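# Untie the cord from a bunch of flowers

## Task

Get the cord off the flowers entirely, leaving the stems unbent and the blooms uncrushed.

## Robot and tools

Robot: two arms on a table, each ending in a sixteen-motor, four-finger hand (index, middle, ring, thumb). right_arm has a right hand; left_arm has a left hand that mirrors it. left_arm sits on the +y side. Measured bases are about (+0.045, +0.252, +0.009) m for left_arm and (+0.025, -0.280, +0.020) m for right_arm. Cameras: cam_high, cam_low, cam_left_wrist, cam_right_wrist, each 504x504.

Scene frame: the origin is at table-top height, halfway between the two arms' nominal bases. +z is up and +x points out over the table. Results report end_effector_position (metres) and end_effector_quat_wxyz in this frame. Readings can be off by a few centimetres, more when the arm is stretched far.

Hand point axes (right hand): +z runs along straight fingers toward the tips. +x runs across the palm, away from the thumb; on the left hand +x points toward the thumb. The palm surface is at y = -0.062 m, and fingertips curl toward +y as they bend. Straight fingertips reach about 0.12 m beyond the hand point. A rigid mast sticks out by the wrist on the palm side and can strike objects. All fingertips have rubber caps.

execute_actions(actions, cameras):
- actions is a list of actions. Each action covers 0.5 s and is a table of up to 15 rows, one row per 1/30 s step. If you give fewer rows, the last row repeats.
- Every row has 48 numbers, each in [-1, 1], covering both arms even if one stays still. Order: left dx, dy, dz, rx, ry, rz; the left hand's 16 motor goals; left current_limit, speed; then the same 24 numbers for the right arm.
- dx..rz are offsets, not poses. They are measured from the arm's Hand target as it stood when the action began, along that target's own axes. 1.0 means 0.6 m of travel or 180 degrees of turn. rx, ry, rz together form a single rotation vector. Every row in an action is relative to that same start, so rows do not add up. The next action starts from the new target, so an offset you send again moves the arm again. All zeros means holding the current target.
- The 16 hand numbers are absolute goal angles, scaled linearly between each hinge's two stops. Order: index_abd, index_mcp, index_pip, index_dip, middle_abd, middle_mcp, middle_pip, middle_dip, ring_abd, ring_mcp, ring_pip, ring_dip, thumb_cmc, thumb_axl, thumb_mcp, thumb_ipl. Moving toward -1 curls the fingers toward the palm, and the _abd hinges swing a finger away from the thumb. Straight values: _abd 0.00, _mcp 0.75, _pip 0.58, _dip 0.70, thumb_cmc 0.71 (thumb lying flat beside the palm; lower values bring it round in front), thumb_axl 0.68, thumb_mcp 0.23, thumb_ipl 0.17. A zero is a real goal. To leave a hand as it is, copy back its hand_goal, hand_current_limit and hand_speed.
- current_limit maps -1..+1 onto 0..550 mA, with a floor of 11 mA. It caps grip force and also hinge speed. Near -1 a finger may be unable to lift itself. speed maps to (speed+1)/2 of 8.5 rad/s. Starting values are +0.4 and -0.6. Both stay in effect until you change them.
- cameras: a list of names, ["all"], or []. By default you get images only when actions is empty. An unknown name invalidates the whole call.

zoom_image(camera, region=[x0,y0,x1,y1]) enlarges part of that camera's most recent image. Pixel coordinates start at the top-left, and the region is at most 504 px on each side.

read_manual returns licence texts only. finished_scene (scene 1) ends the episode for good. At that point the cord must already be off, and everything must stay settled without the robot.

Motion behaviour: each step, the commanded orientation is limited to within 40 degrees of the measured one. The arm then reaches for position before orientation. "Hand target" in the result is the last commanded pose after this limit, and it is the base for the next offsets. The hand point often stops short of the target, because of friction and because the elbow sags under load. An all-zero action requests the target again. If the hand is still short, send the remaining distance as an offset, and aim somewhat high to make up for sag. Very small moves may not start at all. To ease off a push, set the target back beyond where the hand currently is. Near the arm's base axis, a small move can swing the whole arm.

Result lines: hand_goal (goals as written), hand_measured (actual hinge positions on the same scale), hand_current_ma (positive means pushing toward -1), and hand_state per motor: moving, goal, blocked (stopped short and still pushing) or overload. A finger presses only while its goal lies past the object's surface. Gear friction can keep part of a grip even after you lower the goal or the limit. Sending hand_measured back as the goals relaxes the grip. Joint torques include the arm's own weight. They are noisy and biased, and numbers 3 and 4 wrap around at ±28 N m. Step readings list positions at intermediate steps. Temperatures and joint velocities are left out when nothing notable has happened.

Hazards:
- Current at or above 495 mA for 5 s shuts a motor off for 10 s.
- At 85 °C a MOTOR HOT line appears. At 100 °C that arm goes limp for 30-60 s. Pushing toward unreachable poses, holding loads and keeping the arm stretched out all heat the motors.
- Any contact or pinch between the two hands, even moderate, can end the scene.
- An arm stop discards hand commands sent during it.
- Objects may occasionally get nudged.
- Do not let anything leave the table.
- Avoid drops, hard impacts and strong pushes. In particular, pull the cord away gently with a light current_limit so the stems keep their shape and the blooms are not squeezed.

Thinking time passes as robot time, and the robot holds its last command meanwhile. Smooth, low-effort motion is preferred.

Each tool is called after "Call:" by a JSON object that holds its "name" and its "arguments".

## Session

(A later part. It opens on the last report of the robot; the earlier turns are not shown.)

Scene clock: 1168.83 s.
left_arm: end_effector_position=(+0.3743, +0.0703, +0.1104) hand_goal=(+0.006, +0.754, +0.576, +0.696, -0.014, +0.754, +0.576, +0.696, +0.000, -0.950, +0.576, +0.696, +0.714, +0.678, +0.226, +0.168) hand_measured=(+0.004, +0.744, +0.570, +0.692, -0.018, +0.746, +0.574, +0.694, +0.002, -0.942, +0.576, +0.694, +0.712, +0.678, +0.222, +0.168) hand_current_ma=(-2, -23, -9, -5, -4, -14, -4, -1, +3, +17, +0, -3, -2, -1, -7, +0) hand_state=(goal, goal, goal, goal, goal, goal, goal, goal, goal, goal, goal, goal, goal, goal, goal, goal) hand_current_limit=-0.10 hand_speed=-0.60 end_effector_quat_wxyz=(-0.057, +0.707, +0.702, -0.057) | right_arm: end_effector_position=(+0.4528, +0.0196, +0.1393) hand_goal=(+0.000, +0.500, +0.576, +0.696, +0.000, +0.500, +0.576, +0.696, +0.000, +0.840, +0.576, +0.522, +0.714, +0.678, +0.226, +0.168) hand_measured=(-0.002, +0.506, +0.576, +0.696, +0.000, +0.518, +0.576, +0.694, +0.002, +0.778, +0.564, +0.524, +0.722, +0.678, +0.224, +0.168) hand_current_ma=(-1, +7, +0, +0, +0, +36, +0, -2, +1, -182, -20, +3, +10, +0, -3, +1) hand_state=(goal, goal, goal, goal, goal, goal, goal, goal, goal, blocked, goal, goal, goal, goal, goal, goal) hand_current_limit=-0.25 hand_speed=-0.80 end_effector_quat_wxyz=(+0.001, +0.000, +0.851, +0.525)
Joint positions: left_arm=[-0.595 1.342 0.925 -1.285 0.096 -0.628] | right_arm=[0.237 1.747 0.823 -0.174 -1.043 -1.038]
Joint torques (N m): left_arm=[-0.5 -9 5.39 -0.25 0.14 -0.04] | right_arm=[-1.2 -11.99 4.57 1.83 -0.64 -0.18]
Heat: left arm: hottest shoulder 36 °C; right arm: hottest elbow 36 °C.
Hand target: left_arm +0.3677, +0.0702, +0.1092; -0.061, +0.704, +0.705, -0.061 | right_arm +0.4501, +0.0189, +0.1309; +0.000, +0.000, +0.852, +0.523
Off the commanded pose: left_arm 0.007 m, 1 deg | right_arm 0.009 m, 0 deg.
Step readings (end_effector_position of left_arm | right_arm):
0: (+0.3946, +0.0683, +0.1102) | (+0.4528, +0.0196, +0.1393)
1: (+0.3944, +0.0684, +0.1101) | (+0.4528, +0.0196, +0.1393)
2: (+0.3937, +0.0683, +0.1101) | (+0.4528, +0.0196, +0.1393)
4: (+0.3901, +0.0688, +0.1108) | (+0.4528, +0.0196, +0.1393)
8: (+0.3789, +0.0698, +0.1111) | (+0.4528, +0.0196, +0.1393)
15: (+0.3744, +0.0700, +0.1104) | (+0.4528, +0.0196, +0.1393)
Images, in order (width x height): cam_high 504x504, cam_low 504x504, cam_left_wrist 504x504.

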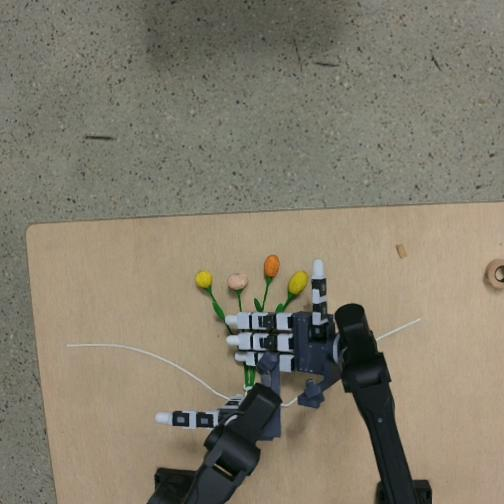

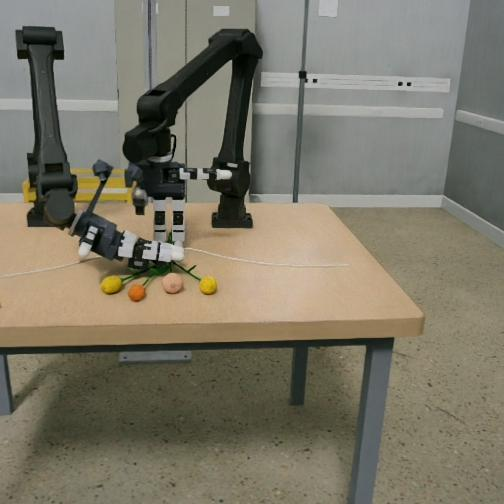

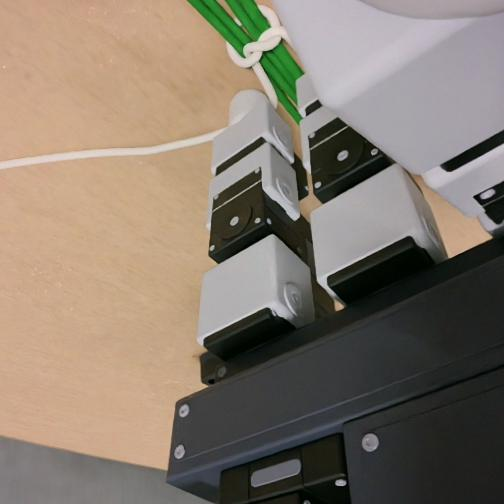

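Call:
{"name": "execute_actions", "arguments": {"actions": [[[0,-0.0145,-0.082,0,0,0,0.09,0.754,0.576,0.696,-0.09,0.754,0.576,0.696,0,-0.95,0.576,0.696,0.714,0.678,0.226,0.168,-0.1,-0.6,0,0,0,0,0,0,0,0.5,0.576,0.696,0,0.5,0.576,0.696,0,0.84,0.576,0.522,0.714,0.678,0.226,0.168,-0.25,-0.8]],[[0,0.082,-0.0145,0,0,0,0.05,0.754,0.576,0.696,-0.05,0.754,0.576,0.696,0,-0.95,0.576,0.696,0.714,0.678,0.226,0.168,-0.1,-0.6,0,0,0,0,0,0,0,0.5,0.576,0.696,0,0.5,0.576,0.696,0,0.84,0.576,0.522,0.714,0.678,0.226,0.168,-0.25,-0.8]]], "cameras": ["cam_high","cam_left_wrist","cam_low"]}}

Call:
{"name": "zoom_image", "arguments": {"camera": "cam_left_wrist", "region": [160, 0, 420, 240]}}

Call:
{"name": "zoom_image", "arguments": {"camera": "cam_low", "region": [60, 180, 260, 320]}}

Scene clock: 1195.73 s.
left_arm: end_effector_position=(+0.4041, +0.0781, +0.1477) hand_goal=(+0.050, +0.754, +0.576, +0.696, -0.050, +0.754, +0.576, +0.696, +0.000, -0.950, +0.576, +0.696, +0.714, +0.678, +0.226, +0.168) hand_measured=(+0.052, +0.748, +0.572, +0.694, -0.052, +0.750, +0.574, +0.694, +0.002, -0.942, +0.576, +0.694, +0.712, +0.678, +0.222, +0.168) hand_current_ma=(+2, -9, -5, -4, -3, -9, -3, -1, +3, +17, +0, -3, -2, -1, -7, +0) hand_state=(goal, goal, goal, goal, goal, goal, goal, goal, goal, goal, goal, goal, goal, goal, goal, goal) hand_current_limit=-0.10 hand_speed=-0.60 end_effector_quat_wxyz=(-0.070, +0.700, +0.708, -0.062) | right_arm: end_effector_position=(+0.4528, +0.0196, +0.1393) hand_goal=(+0.000, +0.500, +0.576, +0.696, +0.000, +0.500, +0.576, +0.696, +0.000, +0.840, +0.576, +0.522, +0.714, +0.678, +0.226, +0.168) hand_measured=(-0.002, +0.506, +0.576, +0.696, +0.000, +0.518, +0.576, +0.694, +0.002, +0.778, +0.564, +0.524, +0.722, +0.678, +0.224, +0.168) hand_current_ma=(-1, +7, +0, +0, +0, +36, +0, -2, +1, -182, -20, +3, +10, +0, -3, +1) hand_state=(goal, goal, goal, goal, goal, goal, goal, goal, goal, blocked, goal, goal, goal, goal, goal, goal) hand_current_limit=-0.25 hand_speed=-0.80 end_effector_quat_wxyz=(+0.001, +0.000, +0.851, +0.525)
Joint positions: left_arm=[-0.529 1.378 1.066 -1.422 0.092 -0.578] | right_arm=[0.237 1.747 0.823 -0.174 -1.043 -1.038]
Joint torques (N m): left_arm=[1.08 -8.23 9.36 -0.57 -0.08 0.12] | right_arm=[-1.2 -11.99 4.62 1.74 -0.67 -0.16]
Heat: left arm: hottest elbow 36 °C; right arm: hottest elbow 35 °C.
Hand target: left_arm +0.4175, +0.0702, +0.1593; -0.061, +0.704, +0.705, -0.061 | right_arm +0.4501, +0.0189, +0.1309; +0.000, +0.000, +0.852, +0.523
Off the commanded pose: left_arm 0.019 m, 1 deg | right_arm 0.009 m, 0 deg.
Step readings (end_effector_position of left_arm | right_arm):
0: (+0.3743, +0.0704, +0.1104) | (+0.4528, +0.0196, +0.1393)
1: (+0.3743, +0.0704, +0.1104) | (+0.4528, +0.0196, +0.1393)
2: (+0.3730, +0.0713, +0.1106) | (+0.4528, +0.0196, +0.1393)
4: (+0.3657, +0.0768, +0.1125) | (+0.4528, +0.0196, +0.1393)
8: (+0.3552, +0.0846, +0.1252) | (+0.4528, +0.0196, +0.1393)
15: (+0.3619, +0.0796, +0.1432) | (+0.4528, +0.0196, +0.1393)
16: (+0.3618, +0.0797, +0.1434) | (+0.4528, +0.0196, +0.1393)
17: (+0.3622, +0.0799, +0.1439) | (+0.4528, +0.0196, +0.1393)
19: (+0.3673, +0.0795, +0.1465) | (+0.4528, +0.0196, +0.1393)
23: (+0.3938, +0.0765, +0.1510) | (+0.4528, +0.0196, +0.1393)
30: (+0.4042, +0.0788, +0.1478) | (+0.4528, +0.0196, +0.1393)
Images, in order (width x height): cam_high 504x504, cam_low 504x504, cam_left_wrist 504x504.

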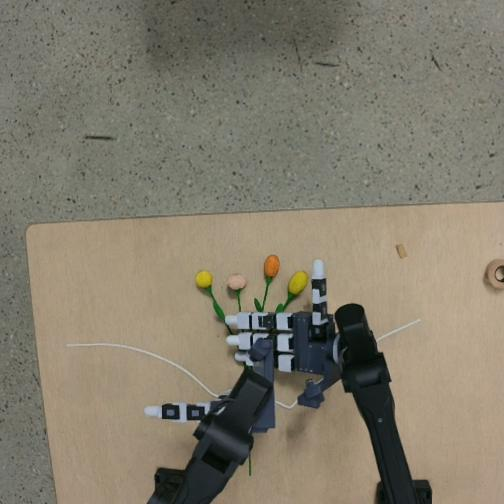

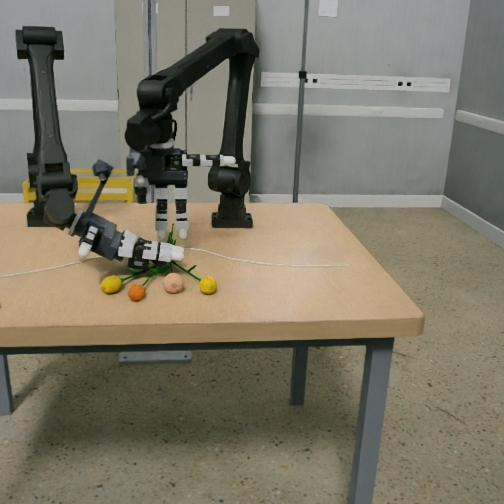

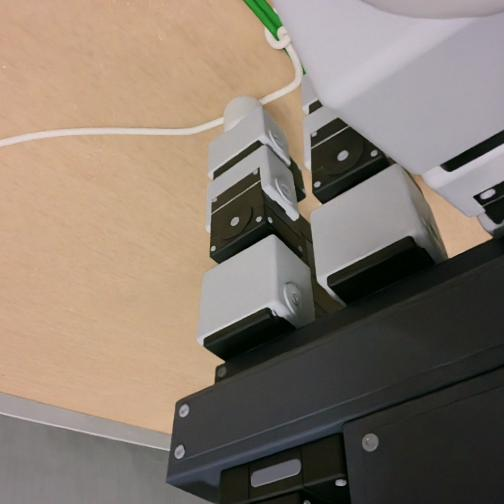

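Scaled by 1.938 from the camera's 504x504 image, which has a finer 720x720 frame.

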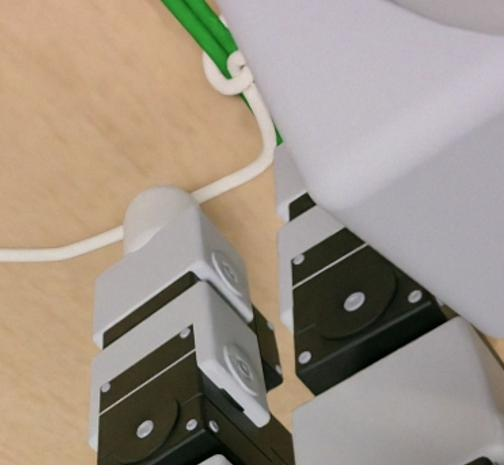

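Scaled by 2.520 from the camera's 504x504 image, which has a finer 720x720 frame.

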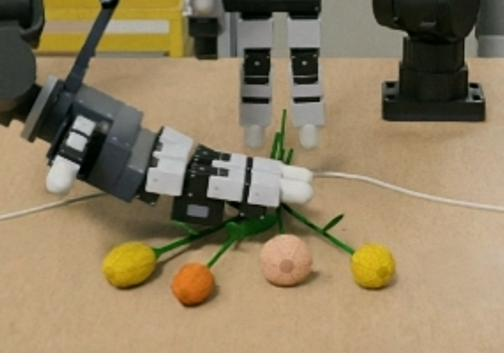

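Call:
{"name": "execute_actions", "arguments": {"actions": [[[-0.017,0.025,-0.004,0,0,0,0.05,0.754,0.576,0.696,-0.05,0.754,0.576,0.696,0,-0.95,0.576,0.696,0.714,0.678,0.226,0.168,-0.1,-0.6,0,0,0,0,0,0,0,0.5,0.576,0.696,0,0.5,0.576,0.696,0,0.84,0.576,0.522,0.714,0.678,0.226,0.168,-0.25,-0.8]],[[0,0.006,0.035,0,0,0,0.05,0.754,0.576,0.696,-0.05,0.754,0.576,0.696,0,-0.95,0.576,0.696,0.714,0.678,0.226,0.168,-0.1,-0.6,0,0,0,0,0,0,0,0.5,0.576,0.696,0,0.5,0.576,0.696,0,0.84,0.576,0.522,0.714,0.678,0.226,0.168,-0.25,-0.8]]], "cameras": ["cam_high","cam_left_wrist","cam_low"]}}

Call:
{"name": "zoom_image", "arguments": {"camera": "cam_left_wrist", "region": [160, 0, 420, 240]}}

Call:
{"name": "zoom_image", "arguments": {"camera": "cam_low", "region": [60, 180, 260, 320]}}

Scene clock: 1202.33 s.
left_arm: end_effector_position=(+0.4283, +0.0618, +0.1420) hand_goal=(+0.050, +0.754, +0.576, +0.696, -0.050, +0.754, +0.576, +0.696, +0.000, -0.950, +0.576, +0.696, +0.714, +0.678, +0.226, +0.168) hand_measured=(+0.052, +0.750, +0.572, +0.694, -0.052, +0.750, +0.574, +0.694, +0.002, -0.942, +0.576, +0.694, +0.712, +0.678, +0.222, +0.168) hand_current_ma=(+2, -9, -5, -4, -3, -8, -3, -1, +3, +17, +0, -3, -2, -1, -7, +0) hand_state=(goal, goal, goal, goal, goal, goal, goal, goal, goal, goal, goal, goal, goal, goal, goal, goal) hand_current_limit=-0.10 hand_speed=-0.60 end_effector_quat_wxyz=(-0.059, +0.704, +0.705, -0.060) | right_arm: end_effector_position=(+0.4528, +0.0196, +0.1393) hand_goal=(+0.000, +0.500, +0.576, +0.696, +0.000, +0.500, +0.576, +0.696, +0.000, +0.840, +0.576, +0.522, +0.714, +0.678, +0.226, +0.168) hand_measured=(-0.002, +0.506, +0.576, +0.696, +0.000, +0.518, +0.576, +0.694, +0.002, +0.778, +0.564, +0.524, +0.722, +0.678, +0.224, +0.168) hand_current_ma=(-1, +7, +0, +0, +0, +36, +0, -2, +1, -182, -20, +3, +10, +0, -3, +1) hand_state=(goal, goal, goal, goal, goal, goal, goal, goal, goal, blocked, goal, goal, goal, goal, goal, goal) hand_current_limit=-0.25 hand_speed=-0.80 end_effector_quat_wxyz=(+0.001, +0.000, +0.851, +0.525)
Joint positions: left_arm=[-0.529 1.443 1.115 -1.385 0.092 -0.569] | right_arm=[0.237 1.747 0.823 -0.174 -1.043 -1.038]
Joint torques (N m): left_arm=[0.85 -8.88 6.58 0.23 -0.05 0.12] | right_arm=[-1.49 -12.28 4.64 1.83 -0.66 -0.15]
Heat: left arm: hottest elbow 37 °C; right arm: hottest elbow 35 °C.
Hand target: left_arm +0.4326, +0.0600, +0.1378; -0.061, +0.704, +0.705, -0.061 | right_arm +0.4501, +0.0189, +0.1309; +0.000, +0.000, +0.852, +0.523
Off the commanded pose: left_arm 0.006 m, 0 deg | right_arm 0.009 m, 0 deg.
Step readings (end_effector_position of left_arm | right_arm):
0: (+0.4042, +0.0779, +0.1477) | (+0.4528, +0.0196, +0.1393)
1: (+0.4043, +0.0779, +0.1478) | (+0.4528, +0.0196, +0.1393)
2: (+0.4047, +0.0776, +0.1481) | (+0.4528, +0.0196, +0.1393)
4: (+0.4070, +0.0761, +0.1494) | (+0.4528, +0.0196, +0.1393)
8: (+0.4176, +0.0690, +0.1504) | (+0.4528, +0.0196, +0.1393)
15: (+0.4199, +0.0672, +0.1485) | (+0.4528, +0.0196, +0.1393)
16: (+0.4199, +0.0672, +0.1485) | (+0.4528, +0.0196, +0.1393)
17: (+0.4199, +0.0672, +0.1485) | (+0.4528, +0.0196, +0.1393)
19: (+0.4202, +0.0670, +0.1476) | (+0.4528, +0.0196, +0.1393)
23: (+0.4256, +0.0635, +0.1446) | (+0.4528, +0.0196, +0.1393)
30: (+0.4283, +0.0618, +0.1420) | (+0.4528, +0.0196, +0.1393)
Images, in order (width x height): cam_high 504x504, cam_low 504x504, cam_left_wrist 504x504.

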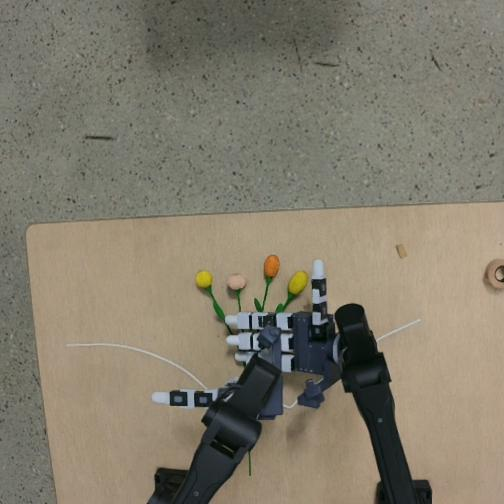

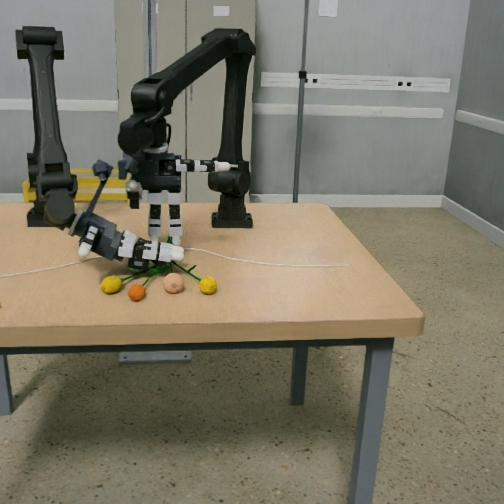

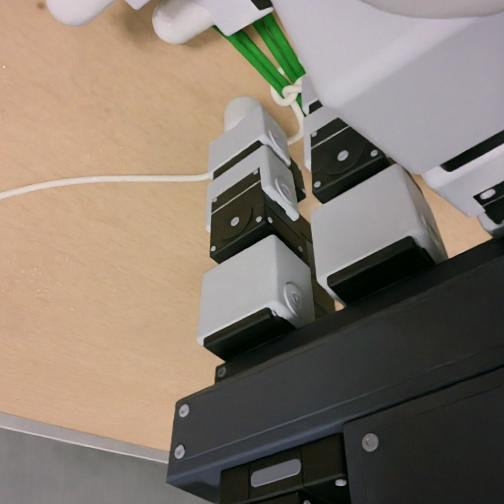

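Scaled by 1.938 from the camera's 504x504 image, which has a finer 720x720 frame.

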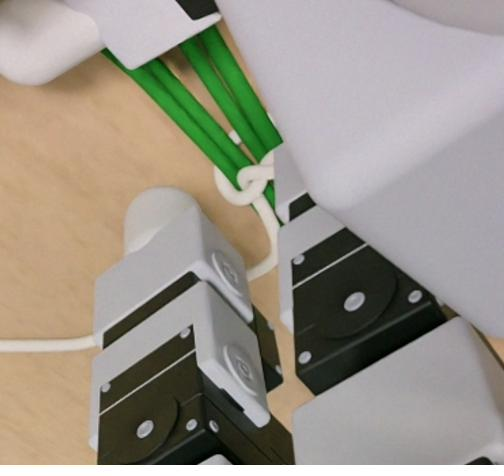

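Scaled by 2.520 from the camera's 504x504 image, which has a finer 720x720 frame.

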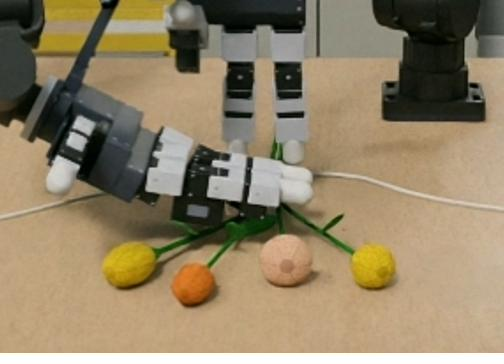

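Call:
{"name": "execute_actions", "arguments": {"actions": [[[0.01,-0.001,0.028,0,0,0,0.05,0.754,0.576,0.696,-0.05,0.754,0.576,0.696,0,-0.95,0.576,0.696,0.714,0.678,0.226,0.168,-0.1,-0.6,0,0,0,0,0,0,0,0.5,0.576,0.696,0,0.5,0.576,0.696,0,0.84,0.576,0.522,0.714,0.678,0.226,0.168,-0.25,-0.8]]], "cameras": ["cam_high","cam_left_wrist","cam_low"]}}

Call:
{"name": "zoom_image", "arguments": {"camera": "cam_left_wrist", "region": [160, 0, 420, 240]}}

Call:
{"name": "zoom_image", "arguments": {"camera": "cam_low", "region": [60, 180, 260, 320]}}

Scene clock: 1218.83 s.
left_arm: end_effector_position=(+0.4258, +0.0642, +0.1300) hand_goal=(+0.050, +0.754, +0.576, +0.696, -0.050, +0.754, +0.576, +0.696, +0.000, -0.950, +0.576, +0.696, +0.714, +0.678, +0.226, +0.168) hand_measured=(+0.052, +0.750, +0.572, +0.694, -0.052, +0.750, +0.574, +0.694, +0.002, -0.942, +0.576, +0.694, +0.712, +0.678, +0.222, +0.168) hand_current_ma=(+2, -8, -5, -4, -3, -8, -3, -1, +3, +17, +0, -3, -2, -1, -7, +0) hand_state=(goal, goal, goal, goal, goal, goal, goal, goal, goal, goal, goal, goal, goal, goal, goal, goal) hand_current_limit=-0.10 hand_speed=-0.60 end_effector_quat_wxyz=(-0.058, +0.704, +0.706, -0.059) | right_arm: end_effector_position=(+0.4528, +0.0196, +0.1393) hand_goal=(+0.000, +0.500, +0.576, +0.696, +0.000, +0.500, +0.576, +0.696, +0.000, +0.840, +0.576, +0.522, +0.714, +0.678, +0.226, +0.168) hand_measured=(-0.002, +0.506, +0.576, +0.696, +0.000, +0.518, +0.576, +0.694, +0.002, +0.778, +0.564, +0.524, +0.722, +0.678, +0.224, +0.168) hand_current_ma=(-1, +7, +0, +0, +0, +36, +0, -2, +1, -182, -20, +3, +10, +0, -3, +1) hand_state=(goal, goal, goal, goal, goal, goal, goal, goal, goal, blocked, goal, goal, goal, goal, goal, goal) hand_current_limit=-0.25 hand_speed=-0.80 end_effector_quat_wxyz=(+0.001, +0.000, +0.851, +0.525)
Joint positions: left_arm=[-0.527 1.443 1.082 -1.348 0.092 -0.569] | right_arm=[0.237 1.747 0.823 -0.174 -1.043 -1.038]
Joint torques (N m): left_arm=[1.44 -9 5.7 0.21 -0.11 0.11] | right_arm=[-1.26 -12.1 4.67 1.76 -0.66 -0.15]
Heat: left arm: hottest elbow 37 °C; right arm: hottest elbow 34 °C.
Hand target: left_arm +0.4293, +0.0660, +0.1214; -0.061, +0.704, +0.705, -0.061 | right_arm +0.4501, +0.0189, +0.1309; +0.000, +0.000, +0.852, +0.523
Off the commanded pose: left_arm 0.009 m, 0 deg | right_arm 0.009 m, 0 deg.
Step readings (end_effector_position of left_arm | right_arm):
0: (+0.4283, +0.0618, +0.1420) | (+0.4528, +0.0196, +0.1393)
1: (+0.4283, +0.0618, +0.1420) | (+0.4528, +0.0196, +0.1393)
2: (+0.4282, +0.0619, +0.1418) | (+0.4528, +0.0196, +0.1393)
4: (+0.4288, +0.0615, +0.1396) | (+0.4528, +0.0196, +0.1393)
8: (+0.4276, +0.0624, +0.1323) | (+0.4528, +0.0196, +0.1393)
15: (+0.4257, +0.0640, +0.1300) | (+0.4528, +0.0196, +0.1393)
Images, in order (width x height): cam_high 504x504, cam_low 504x504, cam_left_wrist 504x504.

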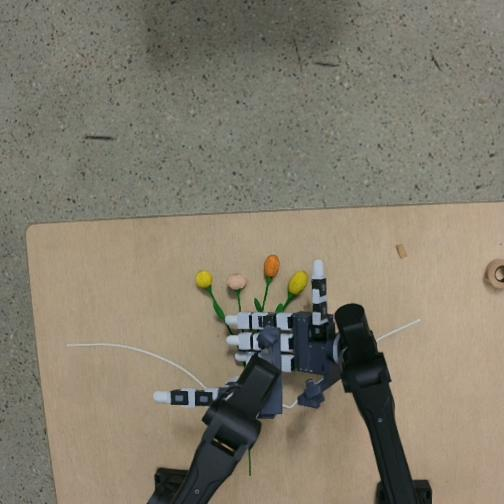

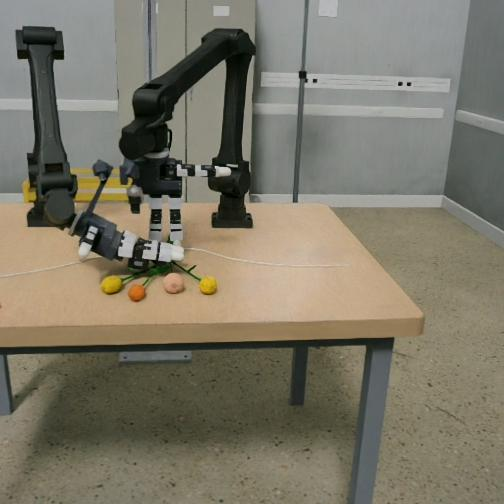

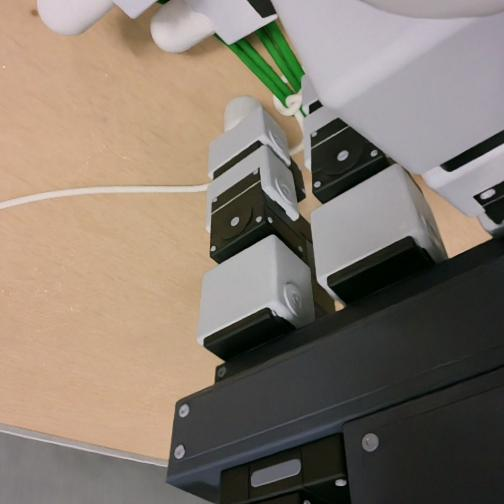

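Scaled by 1.938 from the camera's 504x504 image, which has a finer 720x720 frame.

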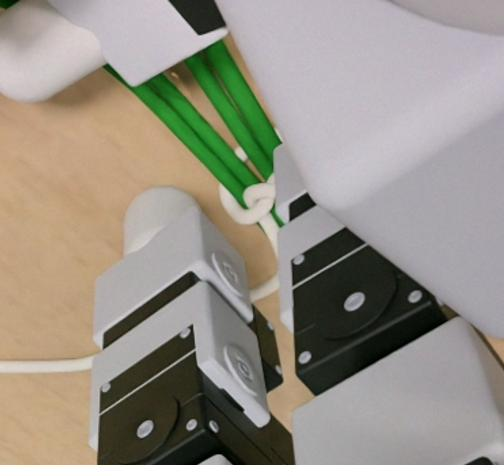

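Scaled by 2.520 from the camera's 504x504 image, which has a finer 720x720 frame.

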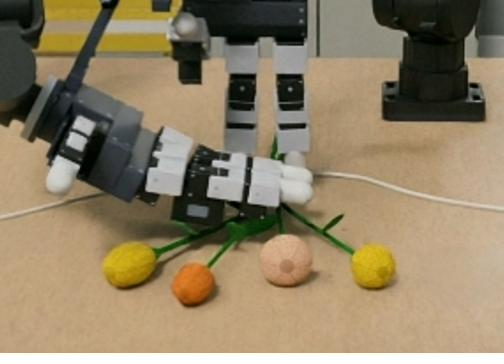

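Call:
{"name": "execute_actions", "arguments": {"actions": [[[0.003,-0.002,0.030,0,0,0,0.04,0.754,0.576,0.696,-0.05,0.754,0.576,0.696,0,-0.95,0.576,0.696,0.714,0.678,0.226,0.168,-0.1,-0.6,0,0,0,0,0,0,0,0.5,0.576,0.696,0,0.5,0.576,0.696,0,0.84,0.576,0.522,0.714,0.678,0.226,0.168,-0.25,-0.8]]], "cameras": ["cam_left_wrist","cam_low"]}}

Call:
{"name": "zoom_image", "arguments": {"camera": "cam_left_wrist", "region": [160, 0, 420, 240]}}

Call:
{"name": "zoom_image", "arguments": {"camera": "cam_low", "region": [60, 180, 260, 320]}}

Scene clock: 1227.40 s.
left_arm: end_effector_position=(+0.4220, +0.0662, +0.1119) hand_goal=(+0.040, +0.754, +0.576, +0.696, -0.050, +0.754, +0.576, +0.696, +0.000, -0.950, +0.576, +0.696, +0.714, +0.678, +0.226, +0.168) hand_measured=(+0.042, +0.750, +0.572, +0.694, -0.052, +0.750, +0.574, +0.694, +0.002, -0.942, +0.576, +0.694, +0.712, +0.678, +0.222, +0.168) hand_current_ma=(+3, -8, -5, -4, -3, -8, -3, -1, +3, +17, +0, -3, -2, -1, -7, +0) hand_state=(goal, goal, goal, goal, goal, goal, goal, goal, goal, goal, goal, goal, goal, goal, goal, goal) hand_current_limit=-0.10 hand_speed=-0.60 end_effector_quat_wxyz=(-0.057, +0.704, +0.705, -0.060) | right_arm: end_effector_position=(+0.4528, +0.0196, +0.1393) hand_goal=(+0.000, +0.500, +0.576, +0.696, +0.000, +0.500, +0.576, +0.696, +0.000, +0.840, +0.576, +0.522, +0.714, +0.678, +0.226, +0.168) hand_measured=(-0.002, +0.506, +0.576, +0.696, +0.000, +0.518, +0.576, +0.694, +0.002, +0.778, +0.564, +0.524, +0.722, +0.678, +0.224, +0.168) hand_current_ma=(-1, +7, +0, +0, +0, +36, +0, -2, +1, -182, -20, +3, +10, +0, -3, +1) hand_state=(goal, goal, goal, goal, goal, goal, goal, goal, goal, blocked, goal, goal, goal, goal, goal, goal) hand_current_limit=-0.25 hand_speed=-0.80 end_effector_quat_wxyz=(+0.001, +0.000, +0.851, +0.525)
Joint positions: left_arm=[-0.527 1.45 1.039 -1.298 0.093 -0.568] | right_arm=[0.237 1.747 0.823 -0.174 -1.043 -1.038]
Joint torques (N m): left_arm=[1.38 -8.94 5.64 0.18 -0.11 0.11] | right_arm=[-1.61 -12.1 4.7 1.73 -0.66 -0.14]
Heat: left arm: hottest elbow 37 °C; right arm: hottest elbow 34 °C.
Hand target: left_arm +0.4249, +0.0679, +0.1039; -0.061, +0.704, +0.705, -0.061 | right_arm +0.4501, +0.0189, +0.1309; +0.000, +0.000, +0.852, +0.523
Off the commanded pose: left_arm 0.009 m, 0 deg | right_arm 0.009 m, 0 deg.
Step readings (end_effector_position of left_arm | right_arm):
0: (+0.4258, +0.0642, +0.1300) | (+0.4528, +0.0196, +0.1393)
1: (+0.4260, +0.0640, +0.1299) | (+0.4528, +0.0196, +0.1393)
2: (+0.4262, +0.0639, +0.1291) | (+0.4528, +0.0196, +0.1393)
4: (+0.4266, +0.0636, +0.1251) | (+0.4528, +0.0196, +0.1393)
8: (+0.4226, +0.0658, +0.1157) | (+0.4528, +0.0196, +0.1393)
15: (+0.4217, +0.0664, +0.1119) | (+0.4528, +0.0196, +0.1393)
Images, in order (width x height): cam_low 504x504, cam_left_wrist 504x504.

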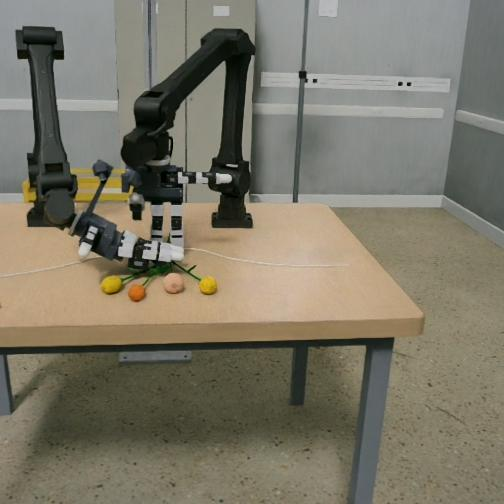

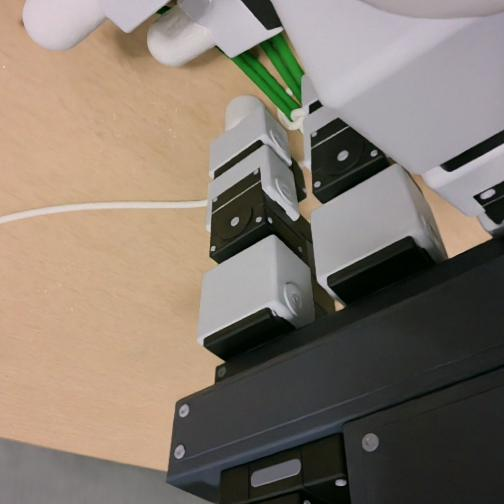

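Scaled by 1.938 from the camera's 504x504 image, which has a finer 720x720 frame.

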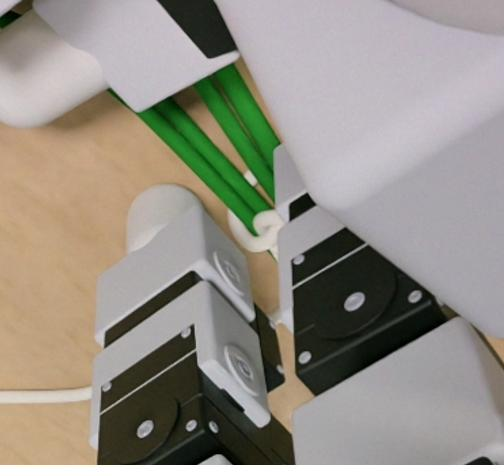

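Scaled by 2.520 from the camera's 504x504 image, which has a finer 720x720 frame.

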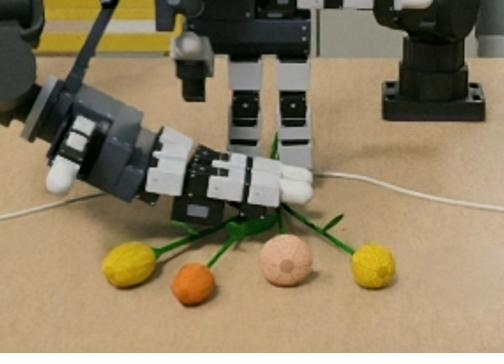

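Call:
{"name": "execute_actions", "arguments": {"actions": [[[0,0.0,-0.003,0,0,0,-0.03,0.754,0.576,0.696,0.015,0.754,0.576,0.696,0,-0.95,0.576,0.696,0.714,0.678,0.226,0.168,-0.1,-0.6,0,0,0,0,0,0,0,0.5,0.576,0.696,0,0.5,0.576,0.696,0,0.84,0.576,0.522,0.714,0.678,0.226,0.168,-0.25,-0.8]],[[0,-0.033,0.003,0,0,0,-0.03,0.754,0.576,0.696,0.015,0.754,0.576,0.696,0,-0.95,0.576,0.696,0.714,0.678,0.226,0.168,-0.1,-0.6,0,0,0,0,0,0,0,0.5,0.576,0.696,0,0.5,0.576,0.696,0,0.84,0.576,0.522,0.714,0.678,0.226,0.168,-0.25,-0.8]]], "cameras": ["cam_high","cam_left_wrist","cam_low"]}}

Call:
{"name": "zoom_image", "arguments": {"camera": "cam_left_wrist", "region": [160, 0, 420, 240]}}

Call:
{"name": "zoom_image", "arguments": {"camera": "cam_high", "region": [160, 240, 360, 480]}}

Scene clock: 1234.30 s.
left_arm: end_effector_position=(+0.4128, +0.0680, +0.1104) hand_goal=(-0.030, +0.754, +0.576, +0.696, +0.016, +0.754, +0.576, +0.696, +0.000, -0.950, +0.576, +0.696, +0.714, +0.678, +0.226, +0.168) hand_measured=(-0.034, +0.740, +0.568, +0.692, +0.012, +0.748, +0.574, +0.694, +0.002, -0.940, +0.576, +0.694, +0.712, +0.678, +0.222, +0.168) hand_current_ma=(-4, -32, -14, -6, -4, -9, -3, -1, +3, +19, +0, -3, -2, -1, -8, +0) hand_state=(goal, goal, goal, goal, goal, goal, goal, goal, goal, goal, goal, goal, goal, goal, goal, goal) hand_current_limit=-0.10 hand_speed=-0.60 end_effector_quat_wxyz=(-0.057, +0.707, +0.702, -0.058) | right_arm: end_effector_position=(+0.4528, +0.0196, +0.1393) hand_goal=(+0.000, +0.500, +0.576, +0.696, +0.000, +0.500, +0.576, +0.696, +0.000, +0.840, +0.576, +0.522, +0.714, +0.678, +0.226, +0.168) hand_measured=(-0.002, +0.506, +0.576, +0.696, +0.000, +0.518, +0.576, +0.694, +0.002, +0.778, +0.564, +0.524, +0.722, +0.678, +0.224, +0.168) hand_current_ma=(-1, +7, +0, +0, +0, +36, +0, -2, +1, -182, -20, +3, +10, +0, -3, +1) hand_state=(goal, goal, goal, goal, goal, goal, goal, goal, goal, blocked, goal, goal, goal, goal, goal, goal) hand_current_limit=-0.25 hand_speed=-0.80 end_effector_quat_wxyz=(+0.001, +0.000, +0.851, +0.525)
Joint positions: left_arm=[-0.537 1.427 1.01 -1.288 0.09 -0.569] | right_arm=[0.237 1.747 0.823 -0.174 -1.043 -1.038]
Joint torques (N m): left_arm=[-0.09 -9.88 5.07 0.06 0.07 -0.06] | right_arm=[-1.49 -11.87 4.59 1.8 -0.65 -0.16]
Heat: left arm: hottest elbow 37 °C; right arm: hottest elbow 34 °C.
Hand target: left_arm +0.4054, +0.0678, +0.1073; -0.061, +0.704, +0.705, -0.061 | right_arm +0.4501, +0.0189, +0.1309; +0.000, +0.000, +0.852, +0.523
Off the commanded pose: left_arm 0.008 m, 1 deg | right_arm 0.009 m, 0 deg.
Step readings (end_effector_position of left_arm | right_arm):
0: (+0.4220, +0.0662, +0.1119) | (+0.4528, +0.0196, +0.1393)
1: (+0.4220, +0.0662, +0.1119) | (+0.4528, +0.0196, +0.1393)
2: (+0.4220, +0.0662, +0.1119) | (+0.4528, +0.0196, +0.1393)
4: (+0.4223, +0.0666, +0.1121) | (+0.4528, +0.0196, +0.1393)
8: (+0.4223, +0.0666, +0.1121) | (+0.4528, +0.0196, +0.1393)
15: (+0.4223, +0.0666, +0.1121) | (+0.4528, +0.0196, +0.1393)
16: (+0.4223, +0.0666, +0.1121) | (+0.4528, +0.0196, +0.1393)
17: (+0.4219, +0.0669, +0.1117) | (+0.4528, +0.0196, +0.1393)
19: (+0.4209, +0.0674, +0.1093) | (+0.4528, +0.0196, +0.1393)
23: (+0.4166, +0.0683, +0.1109) | (+0.4528, +0.0196, +0.1393)
30: (+0.4128, +0.0680, +0.1104) | (+0.4528, +0.0196, +0.1393)
Images, in order (width x height): cam_high 504x504, cam_low 504x504, cam_left_wrist 504x504.

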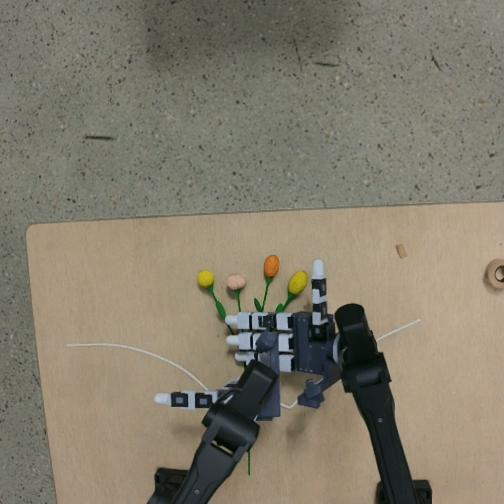

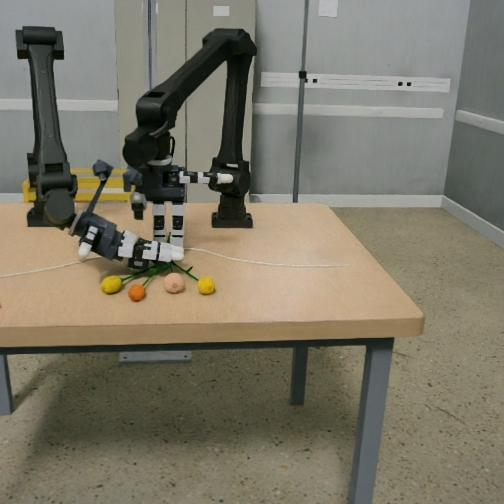

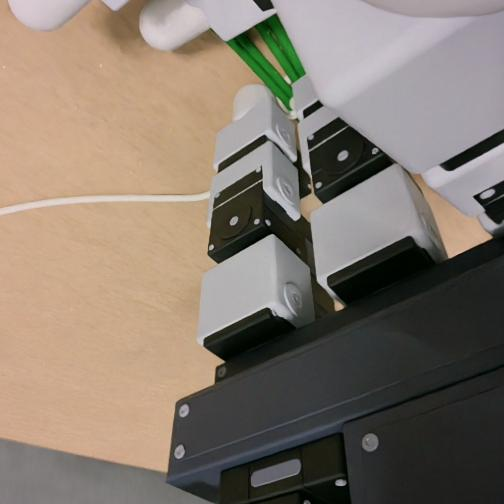

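Scaled by 1.938 from the camera's 504x504 image, which has a finer 720x720 frame.

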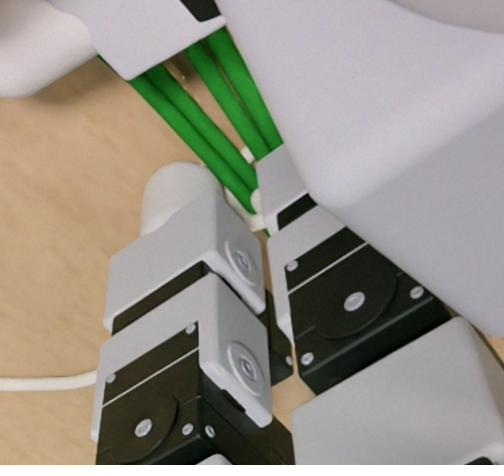

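Scaled by 2.100 from the camera's 504x504 image, which has a finer 720x720 frame.

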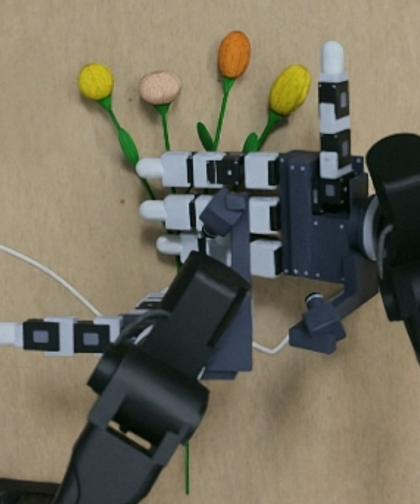

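Call:
{"name": "execute_actions", "arguments": {"actions": [[[0.002,-0.033,0.005,0,0,0,-0.025,0.754,0.576,0.696,0.01,0.754,0.576,0.696,0,-0.95,0.576,0.696,0.714,0.678,0.226,0.168,-0.1,-0.6,0,0,0,0,0,0,0,0.5,0.576,0.696,0,0.5,0.576,0.696,0,0.84,0.576,0.522,0.714,0.678,0.226,0.168,-0.25,-0.8]]], "cameras": ["cam_high","cam_left_wrist"]}}

Call:
{"name": "zoom_image", "arguments": {"camera": "cam_left_wrist", "region": [160, 0, 420, 240]}}

Call:
{"name": "zoom_image", "arguments": {"camera": "cam_high", "region": [160, 240, 360, 480]}}

Scene clock: 1238.93 s.
left_arm: end_effector_position=(+0.3939, +0.0685, +0.1111) hand_goal=(-0.024, +0.754, +0.576, +0.696, +0.010, +0.754, +0.576, +0.696, +0.000, -0.950, +0.576, +0.696, +0.714, +0.678, +0.226, +0.168) hand_measured=(-0.026, +0.732, +0.562, +0.688, +0.006, +0.748, +0.574, +0.694, +0.002, -0.940, +0.576, +0.694, +0.712, +0.678, +0.222, +0.168) hand_current_ma=(-2, -61, -30, -13, -4, -12, -3, -1, +3, +19, +0, -3, -2, -1, -8, +0) hand_state=(goal, blocked, goal, goal, goal, goal, goal, goal, goal, goal, goal, goal, goal, goal, goal, goal) hand_current_limit=-0.10 hand_speed=-0.60 end_effector_quat_wxyz=(-0.055, +0.708, +0.702, -0.057) | right_arm: end_effector_position=(+0.4528, +0.0196, +0.1393) hand_goal=(+0.000, +0.500, +0.576, +0.696, +0.000, +0.500, +0.576, +0.696, +0.000, +0.840, +0.576, +0.522, +0.714, +0.678, +0.226, +0.168) hand_measured=(-0.002, +0.506, +0.576, +0.696, +0.000, +0.518, +0.576, +0.694, +0.002, +0.780, +0.564, +0.524, +0.722, +0.678, +0.224, +0.168) hand_current_ma=(-1, +8, +0, +0, +0, +36, +0, -2, +1, -179, -20, +3, +10, +0, -3, +1) hand_state=(goal, goal, goal, goal, goal, goal, goal, goal, goal, blocked, goal, goal, goal, goal, goal, goal) hand_current_limit=-0.25 hand_speed=-0.80 end_effector_quat_wxyz=(+0.001, +0.000, +0.851, +0.525)
Joint positions: left_arm=[-0.566 1.382 0.965 -1.282 0.092 -0.597] | right_arm=[0.237 1.747 0.823 -0.174 -1.043 -1.038]
Joint torques (N m): left_arm=[-0.03 -9.47 5.14 -0.2 0.16 -0.05] | right_arm=[-1.44 -11.81 4.68 1.78 -0.65 -0.16]
Heat: left arm: hottest elbow 37 °C; right arm: hottest elbow 34 °C.
Hand target: left_arm +0.3854, +0.0689, +0.1078; -0.061, +0.704, +0.705, -0.061 | right_arm +0.4501, +0.0189, +0.1309; +0.000, +0.000, +0.852, +0.523
Off the commanded pose: left_arm 0.009 m, 1 deg | right_arm 0.009 m, 0 deg.
Step readings (end_effector_position of left_arm | right_arm):
0: (+0.4128, +0.0680, +0.1104) | (+0.4528, +0.0196, +0.1393)
1: (+0.4128, +0.0682, +0.1104) | (+0.4528, +0.0196, +0.1393)
2: (+0.4122, +0.0683, +0.1102) | (+0.4528, +0.0196, +0.1393)
4: (+0.4089, +0.0683, +0.1110) | (+0.4528, +0.0196, +0.1393)
8: (+0.3979, +0.0685, +0.1117) | (+0.4528, +0.0196, +0.1393)
15: (+0.3940, +0.0684, +0.1111) | (+0.4528, +0.0196, +0.1393)
Images, in order (width x height): cam_high 504x504, cam_left_wrist 504x504.

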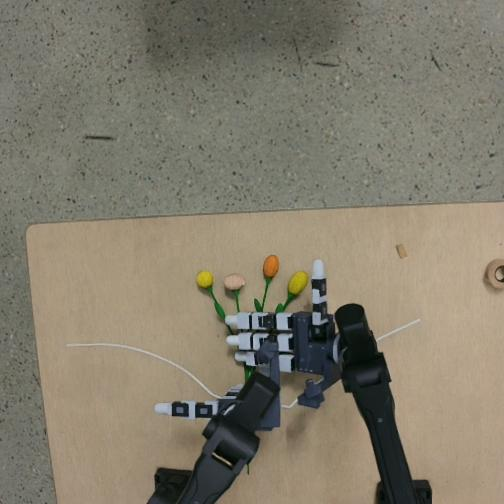

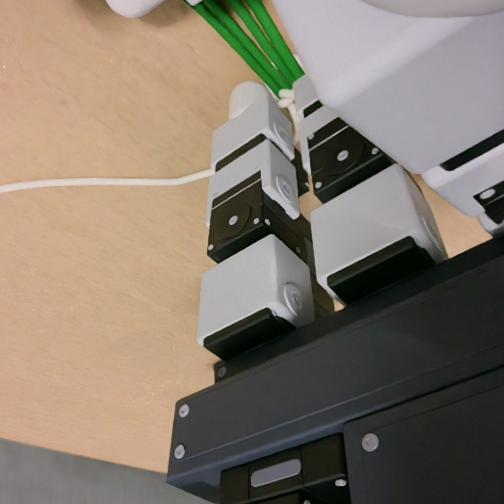

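Scaled by 1.938 from the camera's 504x504 image, which has a finer 720x720 frame.

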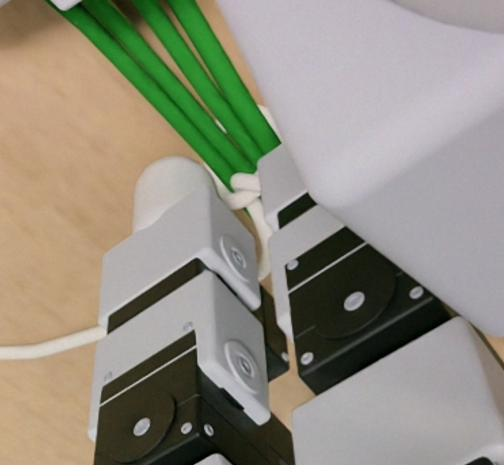

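Scaled by 2.100 from the camera's 504x504 image, which has a finer 720x720 frame.

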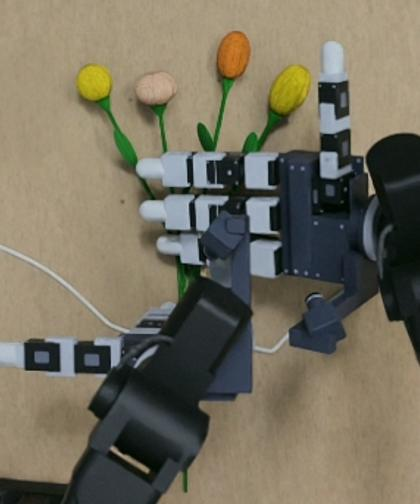

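Call:
{"name": "execute_actions", "arguments": {"actions": [[[0.002,-0.033,0.006,0,0,0,-0.025,0.754,0.576,0.696,0.01,0.754,0.576,0.696,0,-0.95,0.576,0.696,0.714,0.678,0.226,0.168,-0.1,-0.6,0,0,0,0,0,0,0,0.5,0.576,0.696,0,0.5,0.576,0.696,0,0.84,0.576,0.522,0.714,0.678,0.226,0.168,-0.25,-0.8]]], "cameras": ["cam_high","cam_left_wrist"]}}

Call:
{"name": "zoom_image", "arguments": {"camera": "cam_left_wrist", "region": [160, 0, 420, 240]}}

Call:
{"name": "zoom_image", "arguments": {"camera": "cam_high", "region": [160, 240, 360, 480]}}

Scene clock: 1243.57 s.
left_arm: end_effector_position=(+0.3746, +0.0691, +0.1114) hand_goal=(-0.024, +0.754, +0.576, +0.696, +0.010, +0.754, +0.576, +0.696, +0.000, -0.950, +0.576, +0.696, +0.714, +0.678, +0.226, +0.168) hand_measured=(-0.024, +0.724, +0.558, +0.686, +0.006, +0.748, +0.574, +0.694, +0.002, -0.940, +0.576, +0.694, +0.712, +0.678, +0.222, +0.168) hand_current_ma=(-1, -84, -43, -19, -5, -14, -3, -1, +3, +19, +0, -3, -2, -1, -8, +0) hand_state=(goal, blocked, goal, goal, goal, goal, goal, goal, goal, goal, goal, goal, goal, goal, goal, goal) hand_current_limit=-0.10 hand_speed=-0.60 end_effector_quat_wxyz=(-0.053, +0.708, +0.702, -0.056) | right_arm: end_effector_position=(+0.4528, +0.0196, +0.1393) hand_goal=(+0.000, +0.500, +0.576, +0.696, +0.000, +0.500, +0.576, +0.696, +0.000, +0.840, +0.576, +0.522, +0.714, +0.678, +0.226, +0.168) hand_measured=(-0.002, +0.506, +0.576, +0.696, +0.000, +0.518, +0.576, +0.694, +0.002, +0.780, +0.564, +0.524, +0.722, +0.678, +0.224, +0.168) hand_current_ma=(-1, +8, +0, +0, +0, +36, +0, -2, +1, -178, -20, +3, +10, +0, -3, +1) hand_state=(goal, goal, goal, goal, goal, goal, goal, goal, goal, blocked, goal, goal, goal, goal, goal, goal) hand_current_limit=-0.25 hand_speed=-0.80 end_effector_quat_wxyz=(+0.001, +0.000, +0.851, +0.525)
Joint positions: left_arm=[-0.598 1.336 0.922 -1.278 0.095 -0.629] | right_arm=[0.237 1.747 0.823 -0.174 -1.043 -1.038]
Joint torques (N m): left_arm=[-0.21 -8.88 5.07 -0.27 0.23 -0.11] | right_arm=[-1.38 -12.1 4.66 1.8 -0.63 -0.14]
Heat: left arm: hottest elbow 37 °C; right arm: hottest elbow 34 °C.
Hand target: left_arm +0.3653, +0.0702, +0.1076; -0.061, +0.704, +0.705, -0.061 | right_arm +0.4501, +0.0189, +0.1309; +0.000, +0.000, +0.852, +0.523
Off the commanded pose: left_arm 0.010 m, 1 deg | right_arm 0.009 m, 0 deg.
Step readings (end_effector_position of left_arm | right_arm):
0: (+0.3939, +0.0685, +0.1111) | (+0.4528, +0.0196, +0.1393)
1: (+0.3937, +0.0687, +0.1110) | (+0.4528, +0.0196, +0.1393)
2: (+0.3929, +0.0690, +0.1108) | (+0.4528, +0.0196, +0.1393)
4: (+0.3899, +0.0688, +0.1115) | (+0.4528, +0.0196, +0.1393)
8: (+0.3787, +0.0692, +0.1121) | (+0.4528, +0.0196, +0.1393)
15: (+0.3744, +0.0692, +0.1114) | (+0.4528, +0.0196, +0.1393)
Images, in order (width x height): cam_high 504x504, cam_left_wrist 504x504.

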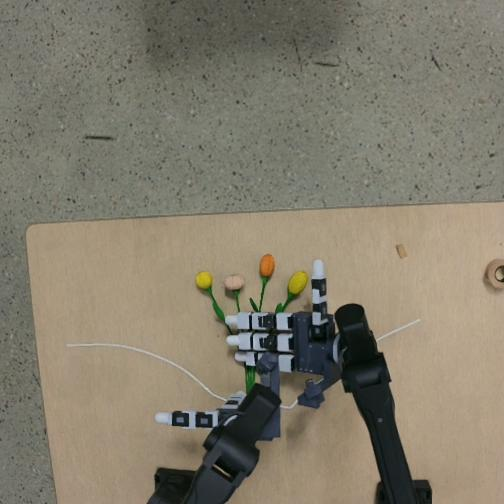

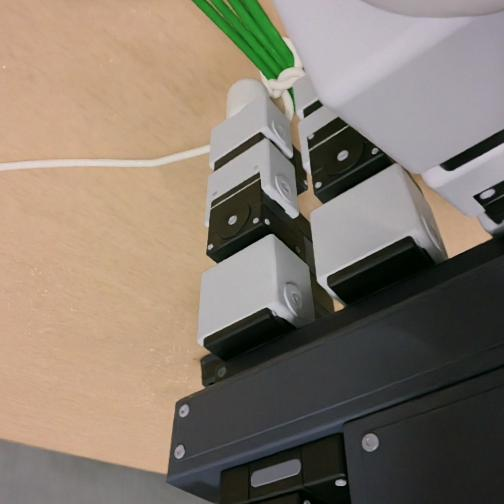

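Scaled by 1.938 from the camera's 504x504 image, which has a finer 720x720 frame.

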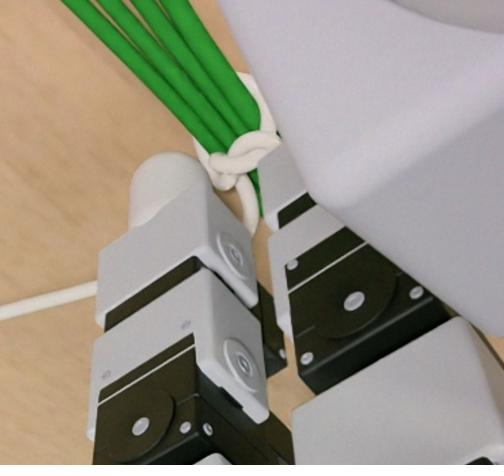

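Scaled by 2.100 from the camera's 504x504 image, which has a finer 720x720 frame.

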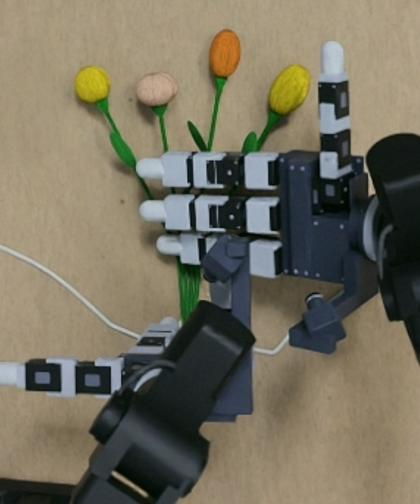

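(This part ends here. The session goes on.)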